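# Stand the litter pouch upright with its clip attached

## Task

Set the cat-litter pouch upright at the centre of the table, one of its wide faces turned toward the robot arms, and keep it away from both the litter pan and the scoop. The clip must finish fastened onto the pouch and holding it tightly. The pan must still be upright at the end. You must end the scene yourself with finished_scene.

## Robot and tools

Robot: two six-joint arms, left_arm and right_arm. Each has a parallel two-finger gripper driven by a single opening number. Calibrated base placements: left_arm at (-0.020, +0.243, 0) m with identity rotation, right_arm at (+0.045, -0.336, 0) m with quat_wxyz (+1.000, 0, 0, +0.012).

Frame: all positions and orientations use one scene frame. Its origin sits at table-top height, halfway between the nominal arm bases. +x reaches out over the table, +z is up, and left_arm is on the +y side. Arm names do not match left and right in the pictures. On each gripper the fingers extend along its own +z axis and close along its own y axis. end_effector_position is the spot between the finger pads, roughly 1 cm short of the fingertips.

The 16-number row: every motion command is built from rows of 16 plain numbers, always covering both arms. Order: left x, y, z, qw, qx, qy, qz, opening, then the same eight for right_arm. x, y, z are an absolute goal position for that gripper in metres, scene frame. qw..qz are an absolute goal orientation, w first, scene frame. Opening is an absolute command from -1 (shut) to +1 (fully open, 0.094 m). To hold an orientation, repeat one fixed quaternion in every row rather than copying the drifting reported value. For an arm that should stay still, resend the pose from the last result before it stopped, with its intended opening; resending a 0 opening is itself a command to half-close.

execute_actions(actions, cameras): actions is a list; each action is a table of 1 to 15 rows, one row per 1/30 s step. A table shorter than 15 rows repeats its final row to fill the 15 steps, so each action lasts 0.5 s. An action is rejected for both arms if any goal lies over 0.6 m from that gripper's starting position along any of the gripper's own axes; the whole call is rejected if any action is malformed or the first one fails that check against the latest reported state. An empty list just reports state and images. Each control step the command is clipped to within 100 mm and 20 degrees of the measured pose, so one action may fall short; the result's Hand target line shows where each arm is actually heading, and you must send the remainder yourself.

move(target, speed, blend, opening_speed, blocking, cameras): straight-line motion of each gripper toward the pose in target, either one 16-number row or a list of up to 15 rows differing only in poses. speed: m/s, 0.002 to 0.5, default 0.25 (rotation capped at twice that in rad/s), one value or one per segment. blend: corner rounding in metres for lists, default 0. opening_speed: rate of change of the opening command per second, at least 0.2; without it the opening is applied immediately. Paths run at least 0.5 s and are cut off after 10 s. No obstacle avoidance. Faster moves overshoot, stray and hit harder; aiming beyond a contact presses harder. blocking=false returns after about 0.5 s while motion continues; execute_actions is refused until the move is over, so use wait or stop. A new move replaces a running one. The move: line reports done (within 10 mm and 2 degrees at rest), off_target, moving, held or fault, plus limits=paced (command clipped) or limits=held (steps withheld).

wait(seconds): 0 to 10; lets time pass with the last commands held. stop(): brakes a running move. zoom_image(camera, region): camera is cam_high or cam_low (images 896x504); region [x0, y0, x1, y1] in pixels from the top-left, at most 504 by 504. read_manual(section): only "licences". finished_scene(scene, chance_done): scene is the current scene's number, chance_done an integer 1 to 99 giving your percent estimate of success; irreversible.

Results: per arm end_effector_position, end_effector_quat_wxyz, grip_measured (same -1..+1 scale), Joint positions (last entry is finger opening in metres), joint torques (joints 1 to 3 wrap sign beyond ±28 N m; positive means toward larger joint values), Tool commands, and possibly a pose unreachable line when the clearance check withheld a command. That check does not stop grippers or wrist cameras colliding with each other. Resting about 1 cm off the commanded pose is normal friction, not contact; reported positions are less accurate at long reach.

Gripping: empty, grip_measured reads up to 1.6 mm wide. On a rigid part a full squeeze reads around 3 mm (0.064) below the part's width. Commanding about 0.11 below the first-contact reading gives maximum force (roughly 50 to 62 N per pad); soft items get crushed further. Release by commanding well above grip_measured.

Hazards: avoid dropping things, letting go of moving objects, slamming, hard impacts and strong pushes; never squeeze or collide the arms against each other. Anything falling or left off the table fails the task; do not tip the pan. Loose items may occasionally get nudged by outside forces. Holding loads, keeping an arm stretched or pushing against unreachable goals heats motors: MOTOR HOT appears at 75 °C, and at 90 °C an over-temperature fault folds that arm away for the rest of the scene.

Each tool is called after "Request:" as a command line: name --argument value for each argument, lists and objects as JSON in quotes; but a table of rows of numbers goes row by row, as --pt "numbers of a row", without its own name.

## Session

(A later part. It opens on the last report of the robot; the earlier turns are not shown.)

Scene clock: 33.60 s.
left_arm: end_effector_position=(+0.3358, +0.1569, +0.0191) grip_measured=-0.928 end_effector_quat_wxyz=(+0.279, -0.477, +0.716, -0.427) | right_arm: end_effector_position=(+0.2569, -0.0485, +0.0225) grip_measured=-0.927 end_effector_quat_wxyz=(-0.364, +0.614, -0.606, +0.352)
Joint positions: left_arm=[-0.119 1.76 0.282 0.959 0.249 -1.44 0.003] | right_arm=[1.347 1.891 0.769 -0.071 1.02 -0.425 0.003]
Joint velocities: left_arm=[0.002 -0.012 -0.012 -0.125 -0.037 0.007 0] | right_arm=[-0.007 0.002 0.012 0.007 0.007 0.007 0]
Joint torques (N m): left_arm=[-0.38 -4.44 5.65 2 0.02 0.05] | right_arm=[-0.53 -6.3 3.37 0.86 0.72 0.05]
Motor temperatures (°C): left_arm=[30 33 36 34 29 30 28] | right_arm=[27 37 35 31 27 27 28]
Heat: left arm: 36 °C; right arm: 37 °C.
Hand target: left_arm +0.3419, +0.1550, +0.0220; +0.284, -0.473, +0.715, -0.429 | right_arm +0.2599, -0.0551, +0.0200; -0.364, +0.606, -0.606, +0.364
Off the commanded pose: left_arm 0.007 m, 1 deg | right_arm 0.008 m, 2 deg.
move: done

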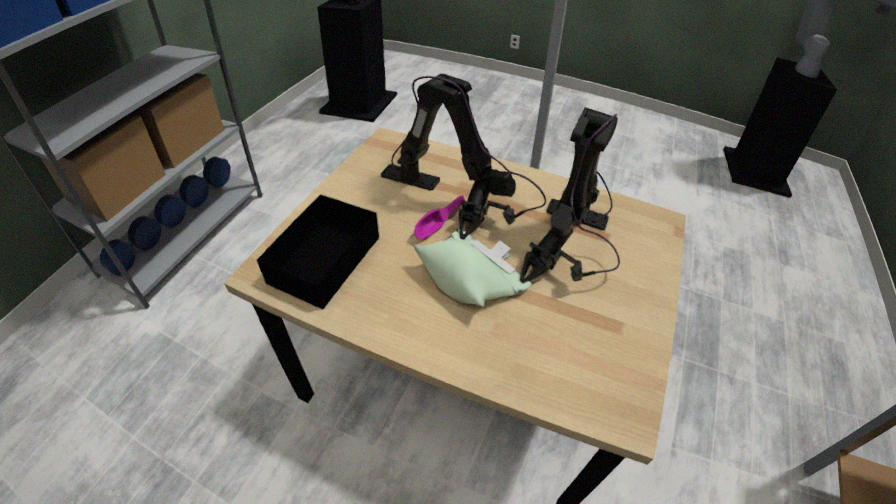

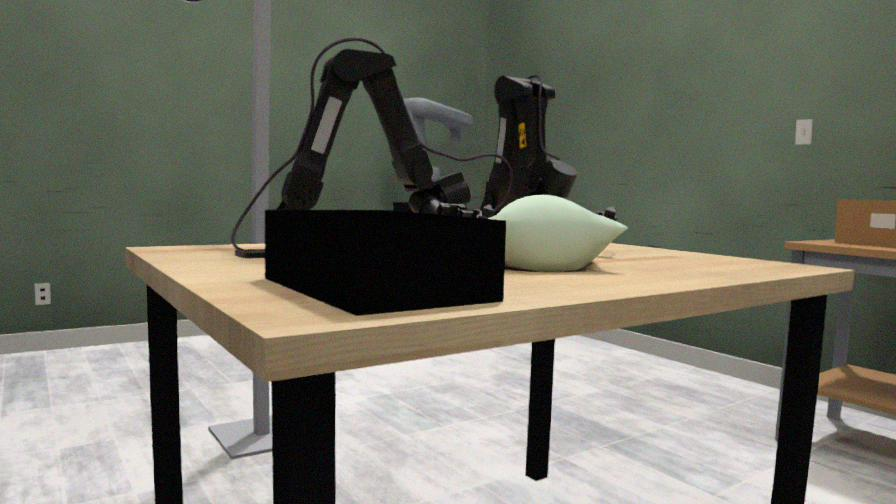

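Request:
move --target '[0.342, 0.155, 0.022, 0.2843, -0.4731, 0.7149, -0.4295, -1.0, 0.260, -0.055, 0.020, 0.3642, -0.6061, 0.6061, -0.3642, -1.0]' --speed 0.04 --opening_speed 0.3 --cameras '[]'

Scene clock: 34.40 s.
left_arm: end_effector_position=(+0.3358, +0.1569, +0.0191) grip_measured=-0.988 end_effector_quat_wxyz=(+0.279, -0.477, +0.716, -0.427) | right_arm: end_effector_position=(+0.2565, -0.0485, +0.0217) grip_measured=-0.982 end_effector_quat_wxyz=(-0.363, +0.615, -0.606, +0.351)
Joint positions: left_arm=[-0.119 1.76 0.282 0.959 0.249 -1.44 0.001] | right_arm=[1.347 1.891 0.769 -0.073 1.015 -0.425 0.001]
Joint velocities: left_arm=[-0.012 -0.017 0.017 0.022 -0.007 -0.022 -0.001] | right_arm=[-0.007 0.002 0.012 0.007 0.007 -0.022 -0.001]
Joint torques (N m): left_arm=[-0.31 -4.29 5.71 1.98 0 0.05] | right_arm=[-0.77 -6.48 3.08 0.84 0.79 0.13]
Motor temperatures (°C): left_arm=[30 33 36 34 29 30 28] | right_arm=[27 37 35 31 27 27 28]
Heat: left arm: 36 °C; right arm: 37 °C.
Hand target: left_arm +0.3419, +0.1550, +0.0220; +0.284, -0.473, +0.715, -0.429 | right_arm +0.2598, -0.0551, +0.0199; -0.364, +0.606, -0.606, +0.364
Off the commanded pose: left_arm 0.007 m, 1 deg | right_arm 0.008 m, 2 deg.
move: done
No camera images: "cameras" was empty.

Request:
move --target '[0.340, 0.156, 0.047, 0.2843, -0.4731, 0.7149, -0.4295, -1.0, 0.260, -0.055, 0.047, 0.3642, -0.6061, 0.6061, -0.3642, -1.0]' --speed 0.04

Request:
zoom_image --camera "cam_high" --region '[405, 190, 565, 320]'

Request:
zoom_image --camera "cam_high" --region '[500, 255, 545, 300]'

Scene clock: 35.73 s.
left_arm: end_effector_position=(+0.3323, +0.1575, +0.0322) grip_measured=-0.988 end_effector_quat_wxyz=(+0.270, -0.483, +0.720, -0.418) | right_arm: end_effector_position=(+0.2557, -0.0536, +0.0337) grip_measured=-0.983 end_effector_quat_wxyz=(-0.358, +0.618, -0.604, +0.354)
Joint positions: left_arm=[-0.119 1.628 0.299 0.783 0.248 -1.44 0.001] | right_arm=[1.347 1.839 0.769 -0.137 1.016 -0.427 0.001]
Joint velocities: left_arm=[0.007 0.007 -0.012 -0.037 -0.007 -0.007 0] | right_arm=[0.012 -0.012 0.007 0.022 -0.051 0.051 -0.001]
Joint torques (N m): left_arm=[-0.1 -6.78 6.34 1.83 0.07 0.07] | right_arm=[-0.7 -9.25 5.7 0.41 0.82 0]
Motor temperatures (°C): left_arm=[30 34 36 34 29 30 28] | right_arm=[27 38 35 31 27 27 28]
Heat: left arm: 36 °C; right arm: 38 °C.
Hand target: left_arm +0.3401, +0.1560, +0.0468; +0.284, -0.473, +0.715, -0.429 | right_arm +0.2600, -0.0552, +0.0467; -0.365, +0.606, -0.606, +0.364
Off the commanded pose: left_arm 0.017 m, 2 deg | right_arm 0.014 m, 2 deg.
move: off_target (left_arm, right_arm)

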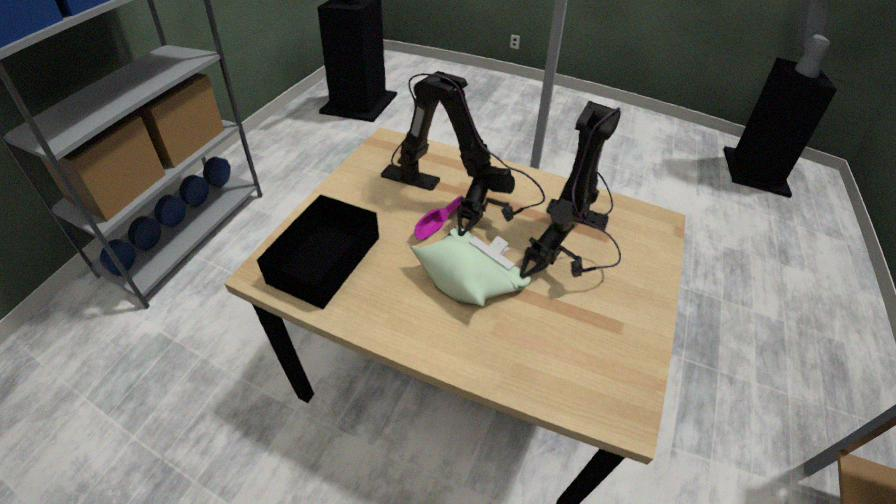

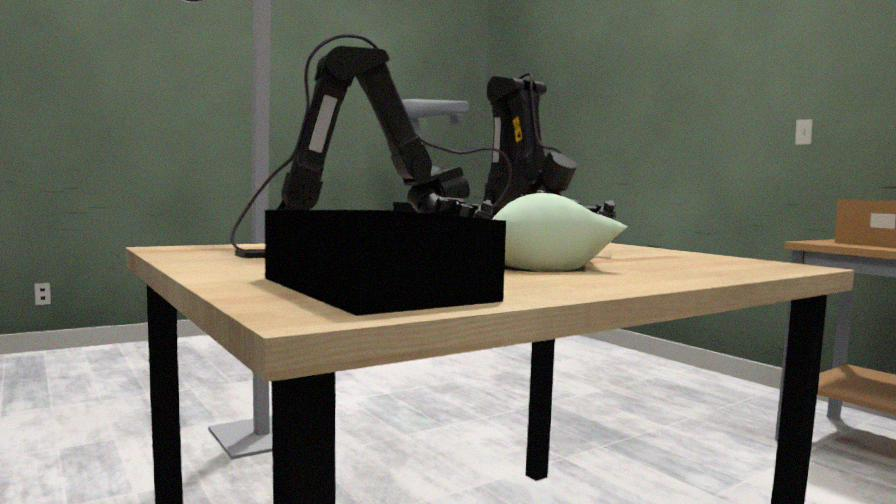

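Scaled by 3.150.

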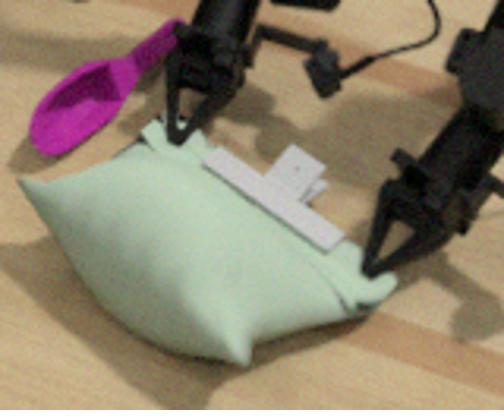

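Scaled by 11.200.

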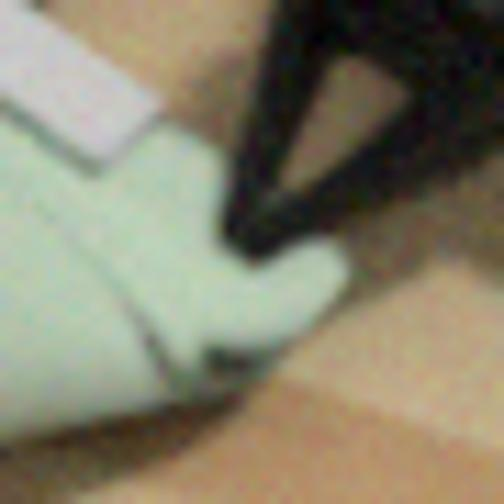

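Request:
move --target '[0.340, 0.156, 0.110, 0.2112, -0.5098, 0.7703, -0.3191, -1.0, 0.261, -0.053, 0.108, 0.3076, -0.6075, 0.6947, -0.2317, -1.0]' --speed 0.05

Request:
zoom_image --camera "cam_high" --region '[400, 180, 580, 330]'

Scene clock: 41.03 s.
left_arm: end_effector_position=(+0.3295, +0.1558, +0.0845) grip_measured=-0.988 end_effector_quat_wxyz=(+0.184, -0.524, +0.775, -0.302) | right_arm: end_effector_position=(+0.2564, -0.0534, +0.0909) grip_measured=-0.983 end_effector_quat_wxyz=(+0.294, -0.622, +0.687, -0.233)
Joint positions: left_arm=[-0.158 1.383 0.707 -0.19 0.179 -1.414 0.001] | right_arm=[1.234 1.615 0.979 -0.591 0.703 -0.342 0.001]
Joint velocities: left_arm=[0.002 0.002 -0.012 0.022 -0.095 0.051 0.001] | right_arm=[0.002 0.002 0.007 0.007 -0.051 -0.066 0.001]
Joint torques (N m): left_arm=[-0.02 -7.3 9.99 1.55 -0.07 0.09] | right_arm=[-0.7 -8.91 8.39 0.4 0.51 0.07]
Motor temperatures (°C): left_arm=[30 34 37 34 29 30 28] | right_arm=[27 39 36 31 27 27 28]
Heat: left arm: 37 °C; right arm: 39 °C.
Hand target: left_arm +0.3397, +0.1559, +0.1101; +0.212, -0.512, +0.769, -0.319 | right_arm +0.2610, -0.0531, +0.1090; +0.309, -0.607, +0.694, -0.232
Off the commanded pose: left_arm 0.028 m, 4 deg | right_arm 0.018 m, 2 deg.
move: off_target (left_arm, right_arm)

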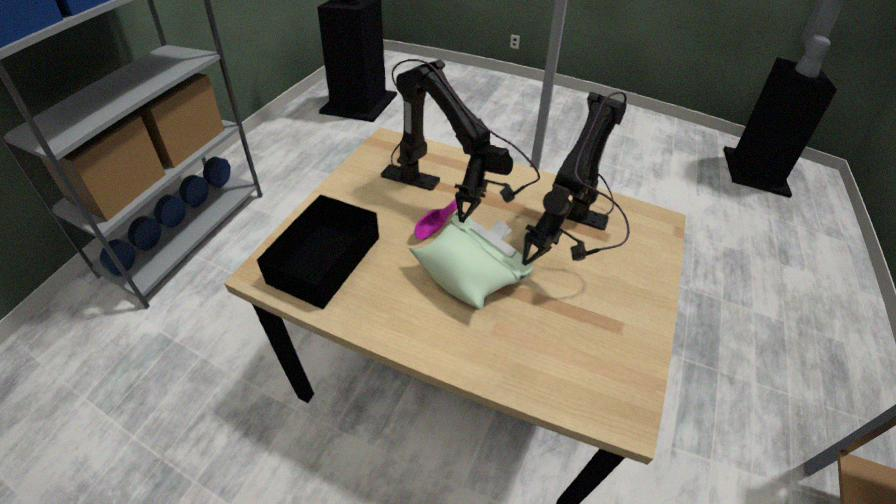

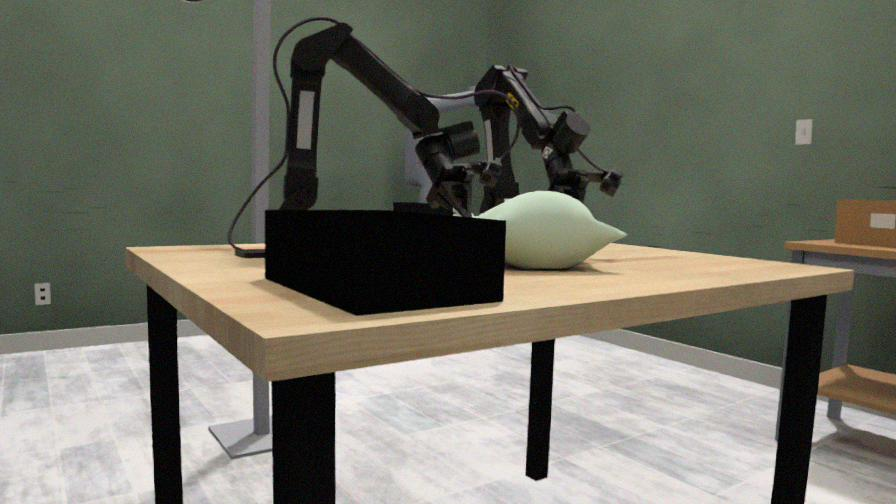

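Scaled by 2.800.

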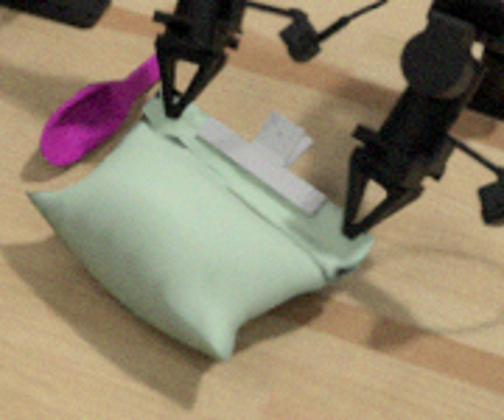

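Request:
move --target '[0.346, 0.156, 0.160, 0.1521, -0.5306, 0.8015, -0.2299, -1.0, 0.263, -0.052, 0.152, 0.2423, -0.5914, 0.7635, -0.0927, -1.0]' --speed 0.05

Request:
zoom_image --camera "cam_high" --region '[400, 170, 580, 320]'

Scene clock: 45.37 s.
left_arm: end_effector_position=(+0.3385, +0.1566, +0.1429) grip_measured=-0.988 end_effector_quat_wxyz=(+0.137, -0.539, +0.801, -0.220) | right_arm: end_effector_position=(+0.2620, -0.0509, +0.1366) grip_measured=-0.983 end_effector_quat_wxyz=(+0.233, -0.601, +0.758, -0.100)
Joint positions: left_arm=[-0.18 1.48 1.148 -0.729 0.12 -1.396 0.001] | right_arm=[1.075 1.563 1.224 -0.87 0.372 -0.312 0.001]
Joint velocities: left_arm=[-0.002 -0.007 -0.032 0.007 -0.022 -0.022 -0.002] | right_arm=[-0.002 -0.007 -0.002 0.022 -0.007 -0.051 -0.001]
Joint torques (N m): left_arm=[-0.18 -5.91 11.11 1.2 -0.06 0.11] | right_arm=[-0.8 -8.54 9.06 0.52 0.17 0.13]
Motor temperatures (°C): left_arm=[30 35 39 34 29 30 28] | right_arm=[27 39 37 31 27 27 29]
Heat: left arm: 39 °C; right arm: 39 °C.
Hand target: left_arm +0.3462, +0.1559, +0.1602; +0.154, -0.532, +0.800, -0.230 | right_arm +0.2634, -0.0524, +0.1530; +0.244, -0.591, +0.763, -0.093
Off the commanded pose: left_arm 0.019 m, 2 deg | right_arm 0.015 m, 2 deg.
move: off_target (left_arm, right_arm)

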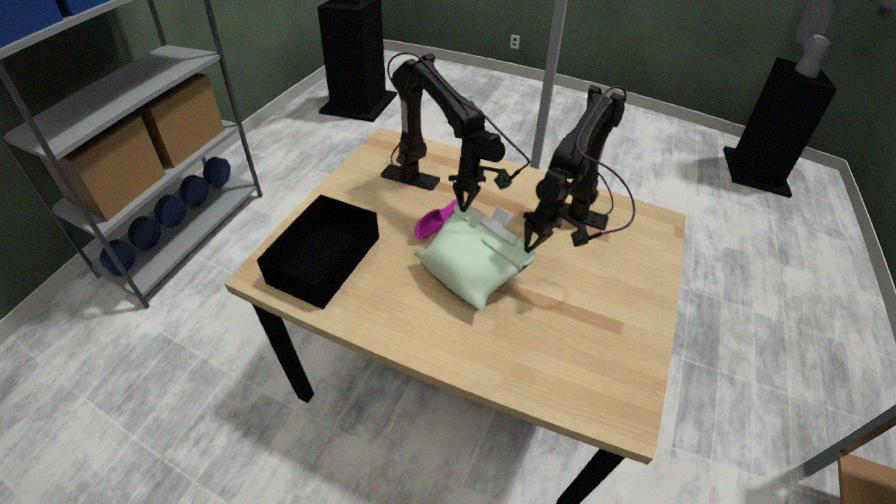

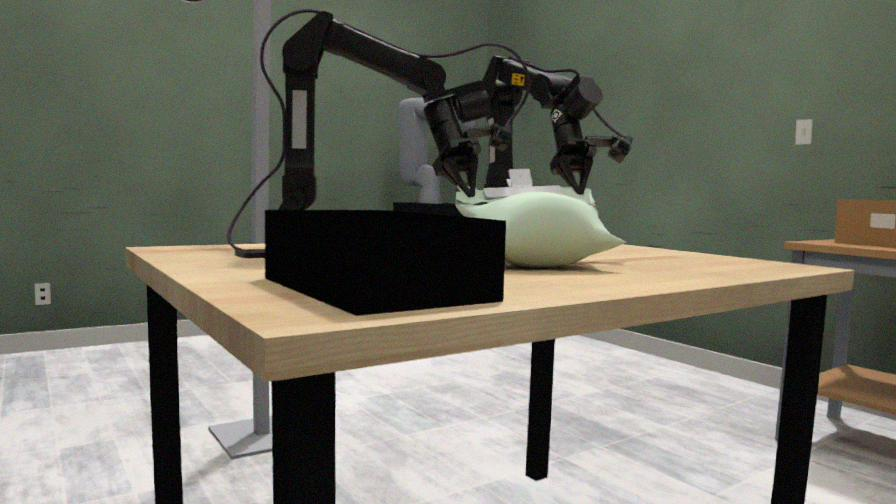

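Scaled by 2.800.

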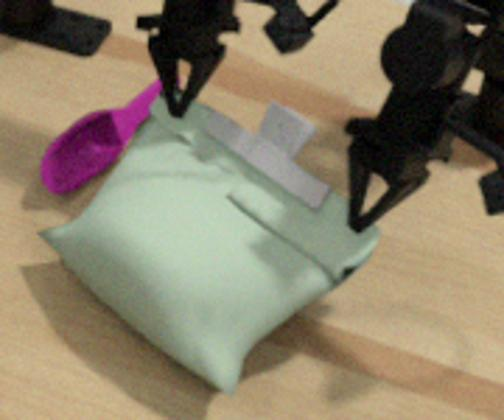

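Request:
move --target '[0.345, 0.156, 0.205, 0.0958, -0.5438, 0.8215, -0.1448, -1.0, 0.264, -0.051, 0.200, 0.1701, -0.5585, 0.8104, 0.0490, -1.0]' --speed 0.05

Request:
zoom_image --camera "cam_high" --region '[400, 170, 580, 320]'

Request:
zoom_image --camera "cam_low" --region '[420, 130, 660, 290]'

Scene clock: 49.67 s.
left_arm: end_effector_position=(+0.3401, +0.1565, +0.1908) grip_measured=-0.988 end_effector_quat_wxyz=(+0.081, -0.551, +0.820, -0.136) | right_arm: end_effector_position=(+0.2628, -0.0533, +0.1905) grip_measured=-0.983 end_effector_quat_wxyz=(+0.167, -0.565, +0.807, +0.041)
Joint positions: left_arm=[-0.202 1.671 1.613 -1.204 0.074 -1.396 0.001] | right_arm=[0.9 1.586 1.512 -1.152 0.025 -0.301 0.001]
Joint velocities: left_arm=[-0.012 -0.017 -0.002 -0.022 -0.051 -0.051 0.001] | right_arm=[0.007 -0.017 -0.012 -0.022 -0.051 0.022 0]
Joint torques (N m): left_arm=[-0.34 -7.21 10.52 0.82 -0.1 0.09] | right_arm=[-0.91 -6.39 9.76 0.58 -0.12 0.09]
Motor temperatures (°C): left_arm=[30 35 40 34 29 30 28] | right_arm=[27 39 37 31 27 27 29]
Heat: left arm: 40 °C; right arm: 39 °C.
Hand target: left_arm +0.3451, +0.1559, +0.2055; +0.097, -0.545, +0.820, -0.145 | right_arm +0.2645, -0.0515, +0.2010; +0.172, -0.559, +0.810, +0.048
Off the commanded pose: left_arm 0.015 m, 2 deg | right_arm 0.010 m, 1 deg.
move: off_target (left_arm)

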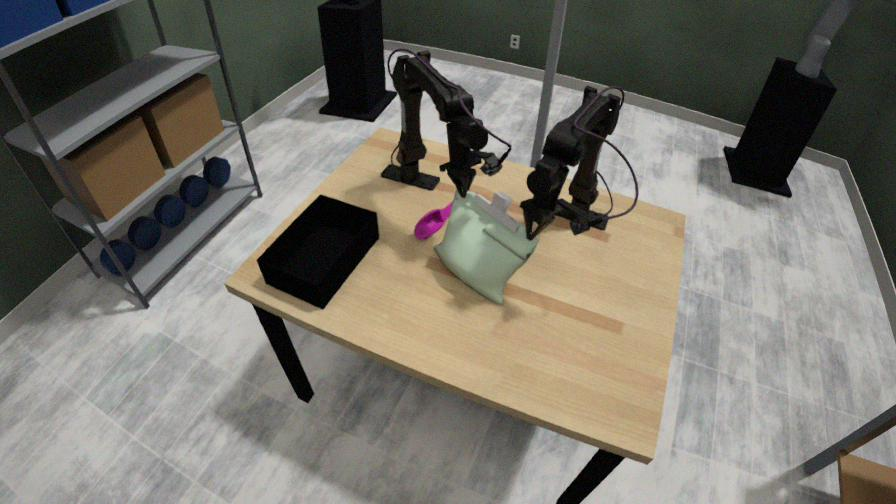

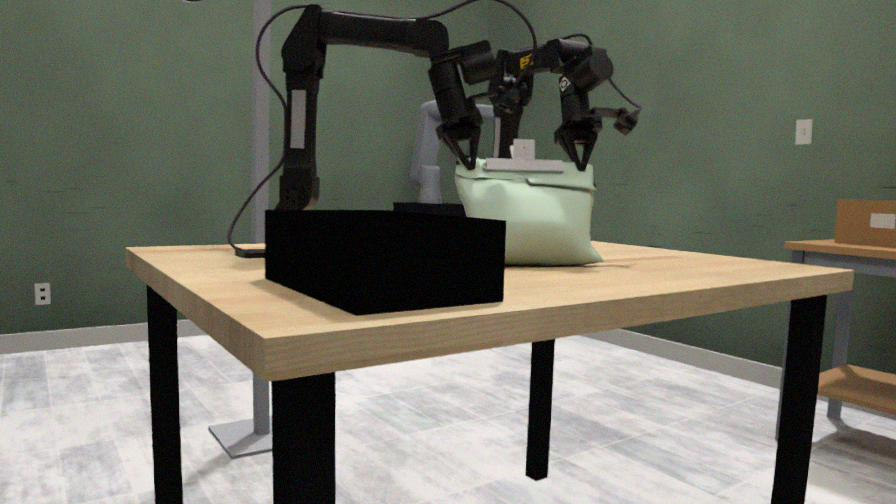

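Scaled by 2.800.

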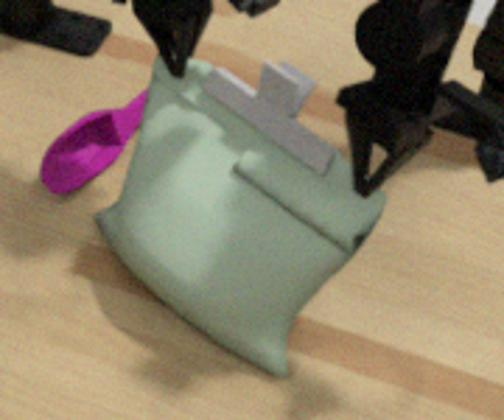

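Scaled by 2.100.

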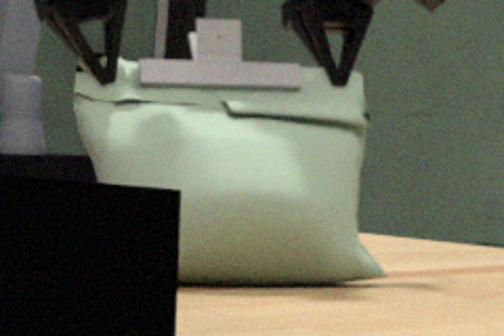

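Request:
move --target '[0.345, 0.156, 0.234, 0.0958, -0.5438, 0.8215, -0.1448, -1.0, 0.264, -0.051, 0.228, 0.145, -0.544, 0.821, 0.096, -1.0]' --speed 0.05

Request:
zoom_image --camera "cam_low" --region '[420, 100, 660, 290]'

Request:
zoom_image --camera "cam_high" --region '[400, 150, 580, 320]'

Scene clock: 52.17 s.
left_arm: end_effector_position=(+0.3310, +0.1585, +0.2116) grip_measured=-0.988 end_effector_quat_wxyz=(+0.062, -0.552, +0.823, -0.116) | right_arm: end_effector_position=(+0.2591, -0.0537, +0.2131) grip_measured=-0.983 end_effector_quat_wxyz=(+0.129, -0.551, +0.820, +0.089)
Joint positions: left_arm=[-0.202 1.709 1.757 -1.365 0.073 -1.392 0.001] | right_arm=[0.845 1.639 1.671 -1.304 -0.098 -0.299 0.001]
Joint velocities: left_arm=[0.017 0.012 0.007 -0.037 -0.007 0.007 0.001] | right_arm=[-0.002 0.017 0.012 0.007 -0.007 0.037 -0.001]
Joint torques (N m): left_arm=[-0.25 -7.61 11.23 1.11 -0.05 0.08] | right_arm=[-0.84 -6.9 10.13 0.52 -0.18 0.03]
Motor temperatures (°C): left_arm=[30 35 41 34 29 30 28] | right_arm=[27 39 38 31 27 27 29]
Heat: left arm: 41 °C; right arm: 39 °C.
Hand target: left_arm +0.3441, +0.1561, +0.2340; +0.096, -0.543, +0.821, -0.145 | right_arm +0.2639, -0.0516, +0.2279; +0.146, -0.544, +0.821, +0.096
Off the commanded pose: left_arm 0.027 m, 5 deg | right_arm 0.016 m, 2 deg.
move: off_target (left_arm, right_arm)

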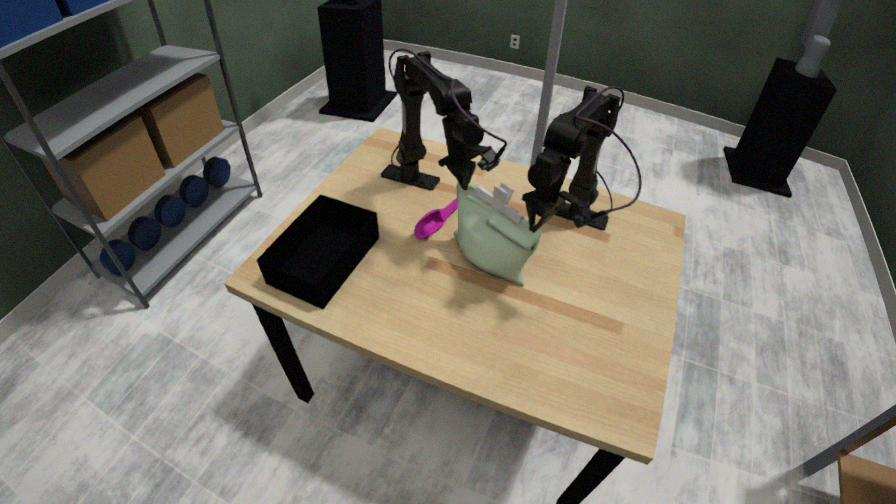

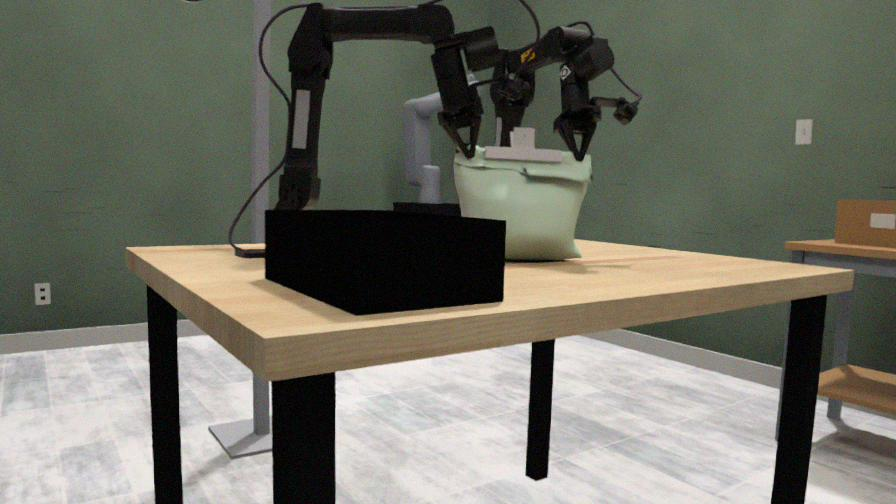

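Scaled by 2.100.

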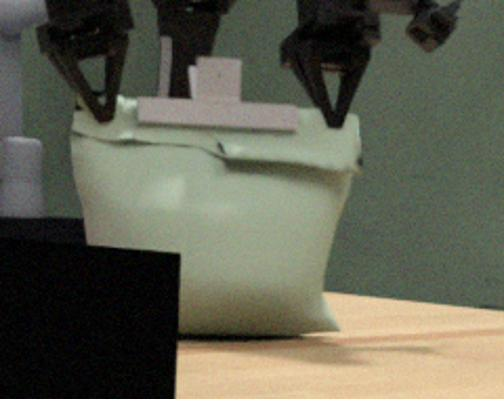

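Scaled by 2.800.

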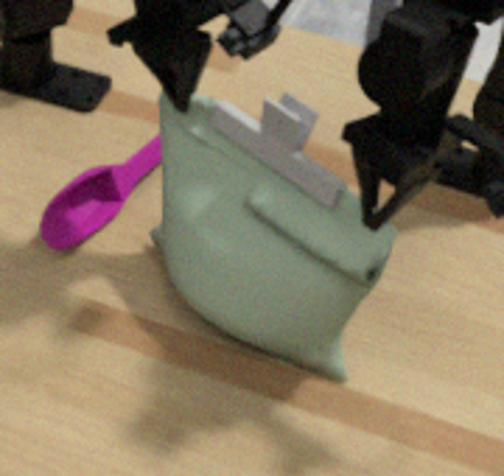

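Request:
move --target '[0.326, 0.154, 0.236, 0.1228, -0.6963, 0.6963, -0.1228, -1.0, 0.319, -0.065, 0.230, 0.1228, -0.6963, 0.6963, 0.1228, -1.0]' --speed 0.04

Request:
zoom_image --camera "cam_low" --region '[420, 100, 660, 290]'

Request:
zoom_image --camera "cam_high" --region '[400, 150, 580, 320]'

Scene clock: 58.07 s.
left_arm: end_effector_position=(+0.3253, +0.1515, +0.2116) grip_measured=-0.988 end_effector_quat_wxyz=(-0.092, +0.698, -0.704, +0.092) | right_arm: end_effector_position=(+0.3169, -0.0723, +0.2140) grip_measured=-0.983 end_effector_quat_wxyz=(-0.102, +0.696, -0.702, -0.109)
Joint positions: left_arm=[-0.298 1.698 1.744 -1.367 -0.074 -1.852 0.001] | right_arm=[0.63 1.857 1.946 -1.481 -0.242 -0.887 0.001]
Joint velocities: left_arm=[-0.002 0.017 -0.002 -0.066 -0.11 0.022 -0.001] | right_arm=[0.002 -0.002 -0.012 -0.022 0.007 -0.022 0.001]
Joint torques (N m): left_arm=[-0.43 -11.6 7.13 1.1 -0.41 -0.04] | right_arm=[-0.73 -8.72 10.04 0.4 -0.59 -0.14]
Motor temperatures (°C): left_arm=[30 37 40 34 29 30 29] | right_arm=[27 40 39 31 27 27 29]
Heat: left arm: 40 °C; right arm: 40 °C.
Hand target: left_arm +0.3257, +0.1544, +0.2349; -0.123, +0.696, -0.697, +0.123 | right_arm +0.3194, -0.0669, +0.2299; -0.125, +0.696, -0.696, -0.121
Off the commanded pose: left_arm 0.025 m, 5 deg | right_arm 0.018 m, 3 deg.
move: off_target (left_arm, right_arm)

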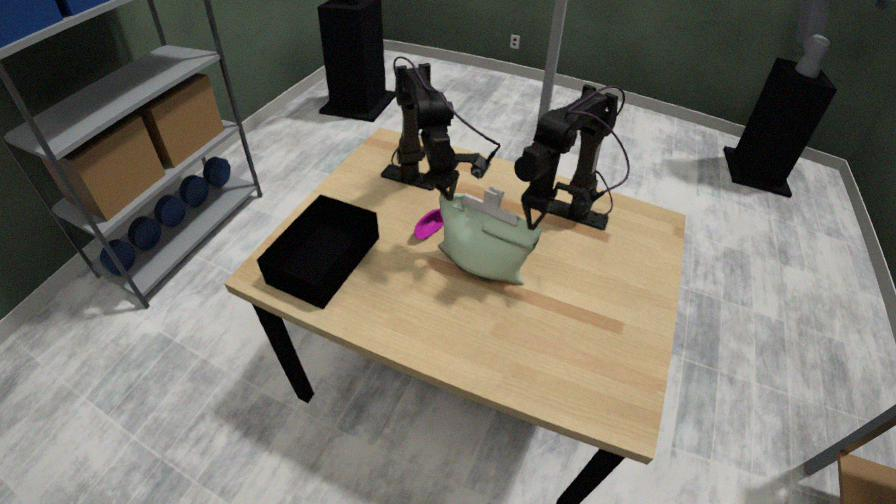

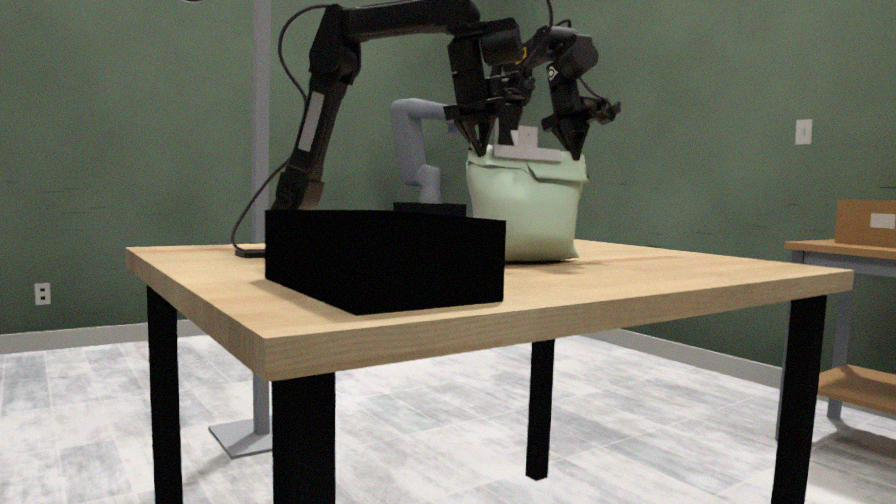

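Scaled by 2.100.

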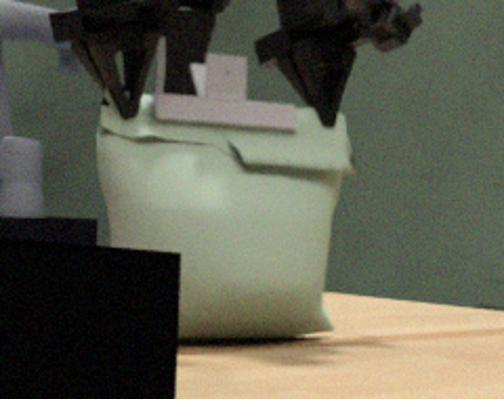

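Scaled by 2.800.

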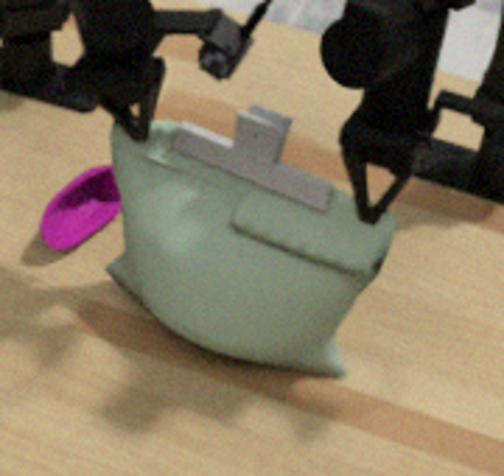

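Request:
move --target '[0.326, 0.155, 0.216, 0.1228, -0.6963, 0.6963, -0.1228, -1.0, 0.319, -0.065, 0.209, 0.1228, -0.6963, 0.6963, 0.1228, -1.0]' --speed 0.03

Request:
zoom_image --camera "cam_low" --region '[420, 100, 660, 290]'

Request:
zoom_image --camera "cam_high" --region '[400, 150, 580, 320]'

Scene clock: 59.73 s.
left_arm: end_effector_position=(+0.3212, +0.1533, +0.2014) grip_measured=-0.988 end_effector_quat_wxyz=(-0.097, +0.698, -0.703, +0.098) | right_arm: end_effector_position=(+0.3179, -0.0716, +0.2021) grip_measured=-0.983 end_effector_quat_wxyz=(-0.097, +0.696, -0.703, -0.110)
Joint positions: left_arm=[-0.298 1.654 1.65 -1.302 -0.078 -1.852 0.001] | right_arm=[0.63 1.857 1.898 -1.444 -0.242 -0.887 0.001]
Joint velocities: left_arm=[0.007 -0.017 -0.007 0.022 0.037 0.051 0] | right_arm=[-0.002 -0.002 -0.007 -0.051 -0.037 -0.051 0]
Joint torques (N m): left_arm=[-0.09 -9.7 6.17 1.3 -0.3 -0.02] | right_arm=[-0.51 -10.51 4.7 0.81 -0.56 -0.03]
Motor temperatures (°C): left_arm=[30 38 40 34 29 30 29] | right_arm=[27 40 39 31 27 27 29]
Heat: left arm: 40 °C; right arm: 40 °C.
Hand target: left_arm +0.3258, +0.1550, +0.2159; -0.122, +0.696, -0.697, +0.123 | right_arm +0.3190, -0.0653, +0.2095; -0.122, +0.697, -0.696, -0.122
Off the commanded pose: left_arm 0.015 m, 4 deg | right_arm 0.010 m, 3 deg.
move: off_target (left_arm, right_arm)

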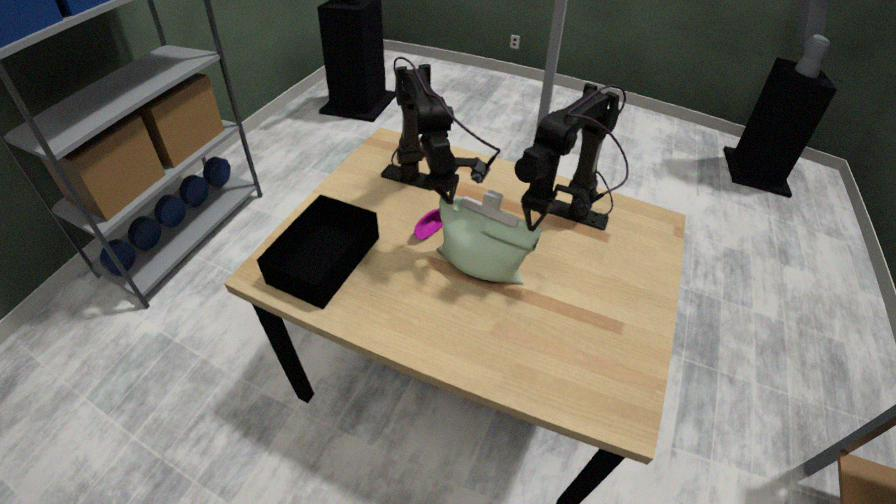

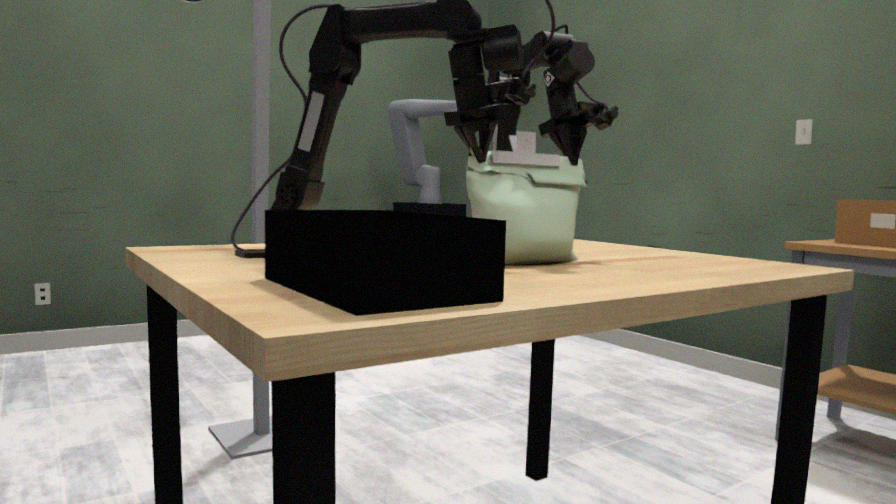

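Scaled by 2.100.

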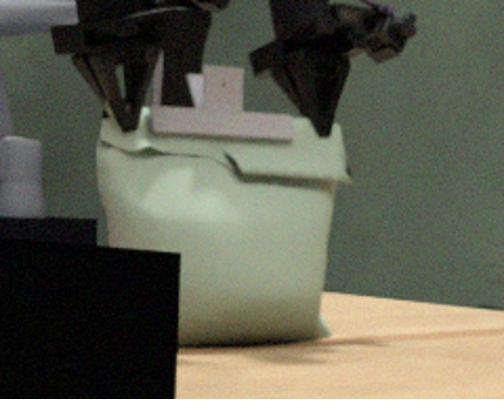

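Scaled by 2.800.

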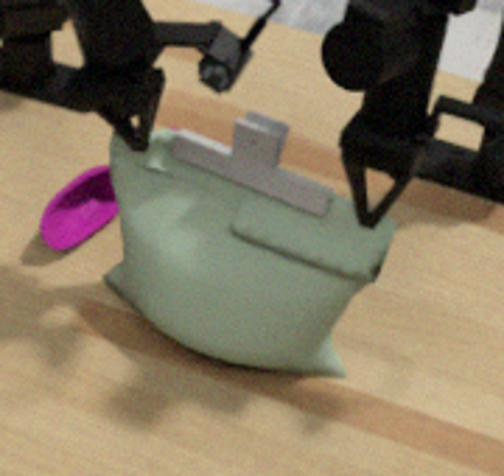

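Request:
move --target '[0.325, 0.155, 0.198, 0.1228, -0.6963, 0.6963, -0.1228, -1.0, 0.319, -0.066, 0.192, 0.1228, -0.6963, 0.6963, 0.1228, -1.0]' --speed 0.03

Request:
zoom_image --camera "cam_low" --region '[420, 100, 660, 290]'

Request:
zoom_image --camera "cam_high" --region '[400, 150, 580, 320]'

Scene clock: 60.97 s.
left_arm: end_effector_position=(+0.3232, +0.1531, +0.1911) grip_measured=-0.988 end_effector_quat_wxyz=(-0.105, +0.697, -0.700, +0.112) | right_arm: end_effector_position=(+0.3199, -0.0713, +0.1898) grip_measured=-0.983 end_effector_quat_wxyz=(-0.106, +0.696, -0.702, -0.109)
Joint positions: left_arm=[-0.298 1.622 1.564 -1.215 -0.08 -1.852 0.001] | right_arm=[0.626 1.831 1.811 -1.364 -0.244 -0.889 0.001]
Joint velocities: left_arm=[0.007 -0.002 -0.007 -0.022 -0.022 -0.066 0] | right_arm=[-0.007 -0.002 0.002 -0.051 -0.022 -0.037 0.001]
Joint torques (N m): left_arm=[-0.28 -8.36 5.76 1.27 -0.28 -0.04] | right_arm=[-0.23 -9.8 4.4 0.79 -0.51 -0.07]
Motor temperatures (°C): left_arm=[30 38 40 34 29 30 29] | right_arm=[27 40 39 31 27 27 29]
Heat: left arm: 40 °C; right arm: 40 °C.
Hand target: left_arm +0.3249, +0.1550, +0.1977; -0.122, +0.696, -0.697, +0.123 | right_arm +0.3191, -0.0661, +0.1925; -0.122, +0.697, -0.696, -0.123
Off the commanded pose: left_arm 0.007 m, 2 deg | right_arm 0.006 m, 3 deg.
move: off_target (right_arm)

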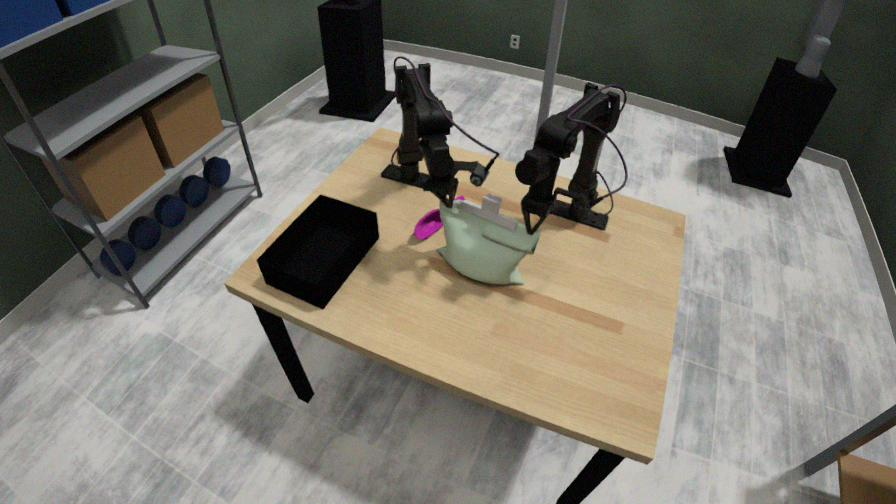

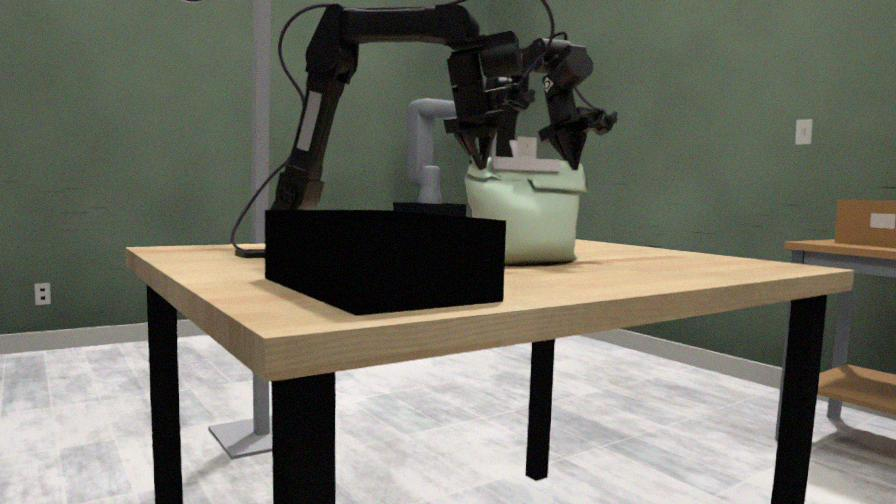

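Scaled by 2.100.

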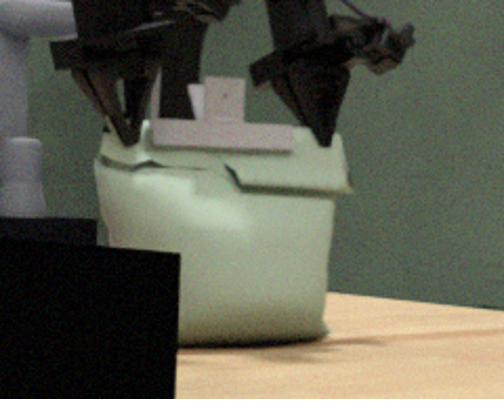

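Scaled by 2.800.

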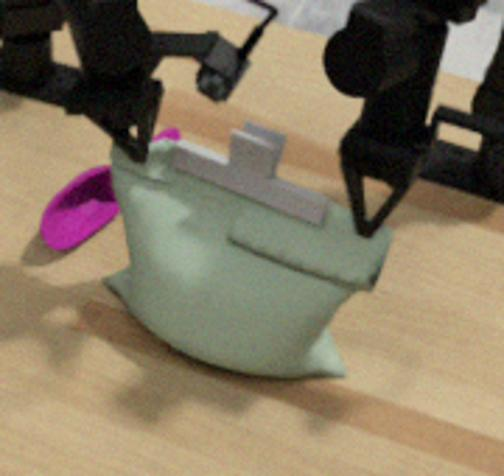

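Request:
move --target '[0.325, 0.155, 0.184, 0.1228, -0.6963, 0.6963, -0.1228, -1.0, 0.319, -0.066, 0.179, 0.1228, -0.6963, 0.6963, 0.1228, -1.0]' --speed 0.03

Request:
zoom_image --camera "cam_low" --region '[420, 100, 660, 290]'

Request:
zoom_image --camera "cam_high" --region '[400, 150, 580, 320]'

Scene clock: 62.20 s.
left_arm: end_effector_position=(+0.3245, +0.1535, +0.1801) grip_measured=-0.988 end_effector_quat_wxyz=(-0.110, +0.697, -0.699, +0.116) | right_arm: end_effector_position=(+0.3199, -0.0691, +0.1778) grip_measured=-0.983 end_effector_quat_wxyz=(-0.110, +0.696, -0.700, -0.114)
Joint positions: left_arm=[-0.298 1.607 1.5 -1.153 -0.085 -1.852 0.001] | right_arm=[0.626 1.82 1.746 -1.303 -0.254 -0.89 0.001]
Joint velocities: left_arm=[0.002 -0.017 -0.012 0.037 -0.037 0.051 0] | right_arm=[-0.012 -0.017 -0.012 -0.007 -0.066 0.022 -0.001]
Joint torques (N m): left_arm=[-0.23 -8.06 5.74 1.19 -0.28 -0.05] | right_arm=[-0.38 -9.73 4.21 0.8 -0.44 -0.09]
Motor temperatures (°C): left_arm=[30 38 39 33 29 30 29] | right_arm=[27 41 38 31 27 27 29]
Heat: left arm: 39 °C; right arm: 41 °C.
Hand target: left_arm +0.3250, +0.1550, +0.1837; -0.122, +0.696, -0.697, +0.123 | right_arm +0.3191, -0.0661, +0.1794; -0.122, +0.697, -0.696, -0.123
Off the commanded pose: left_arm 0.004 m, 2 deg | right_arm 0.003 m, 2 deg.
move: done

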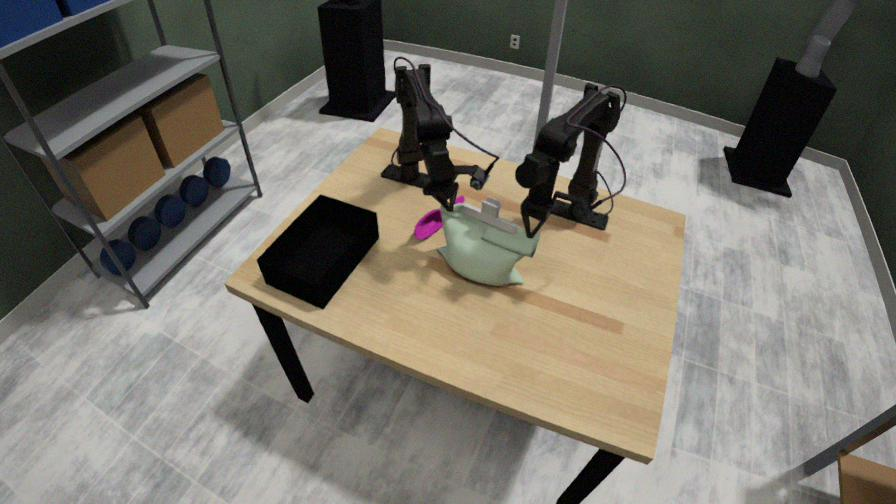

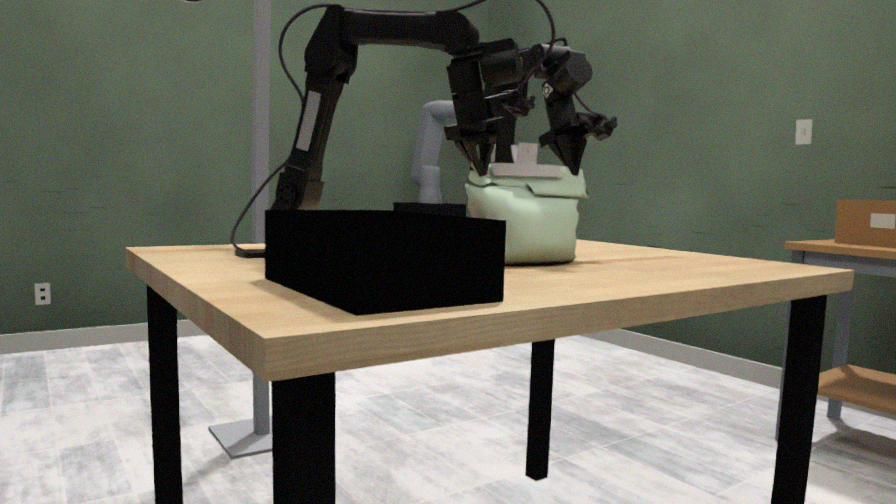

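Scaled by 2.100.

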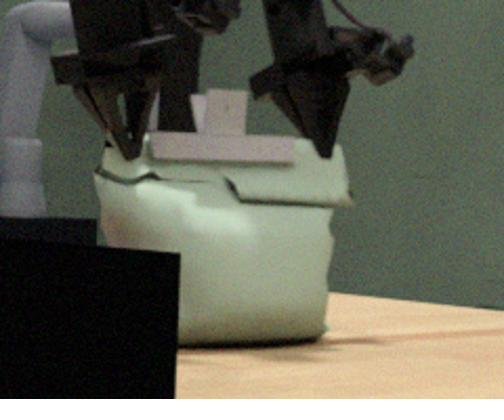

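Scaled by 2.800.

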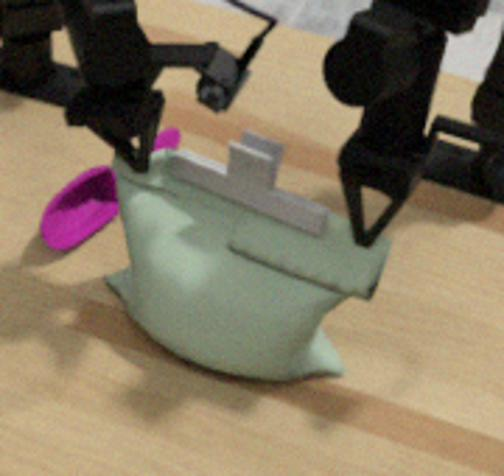

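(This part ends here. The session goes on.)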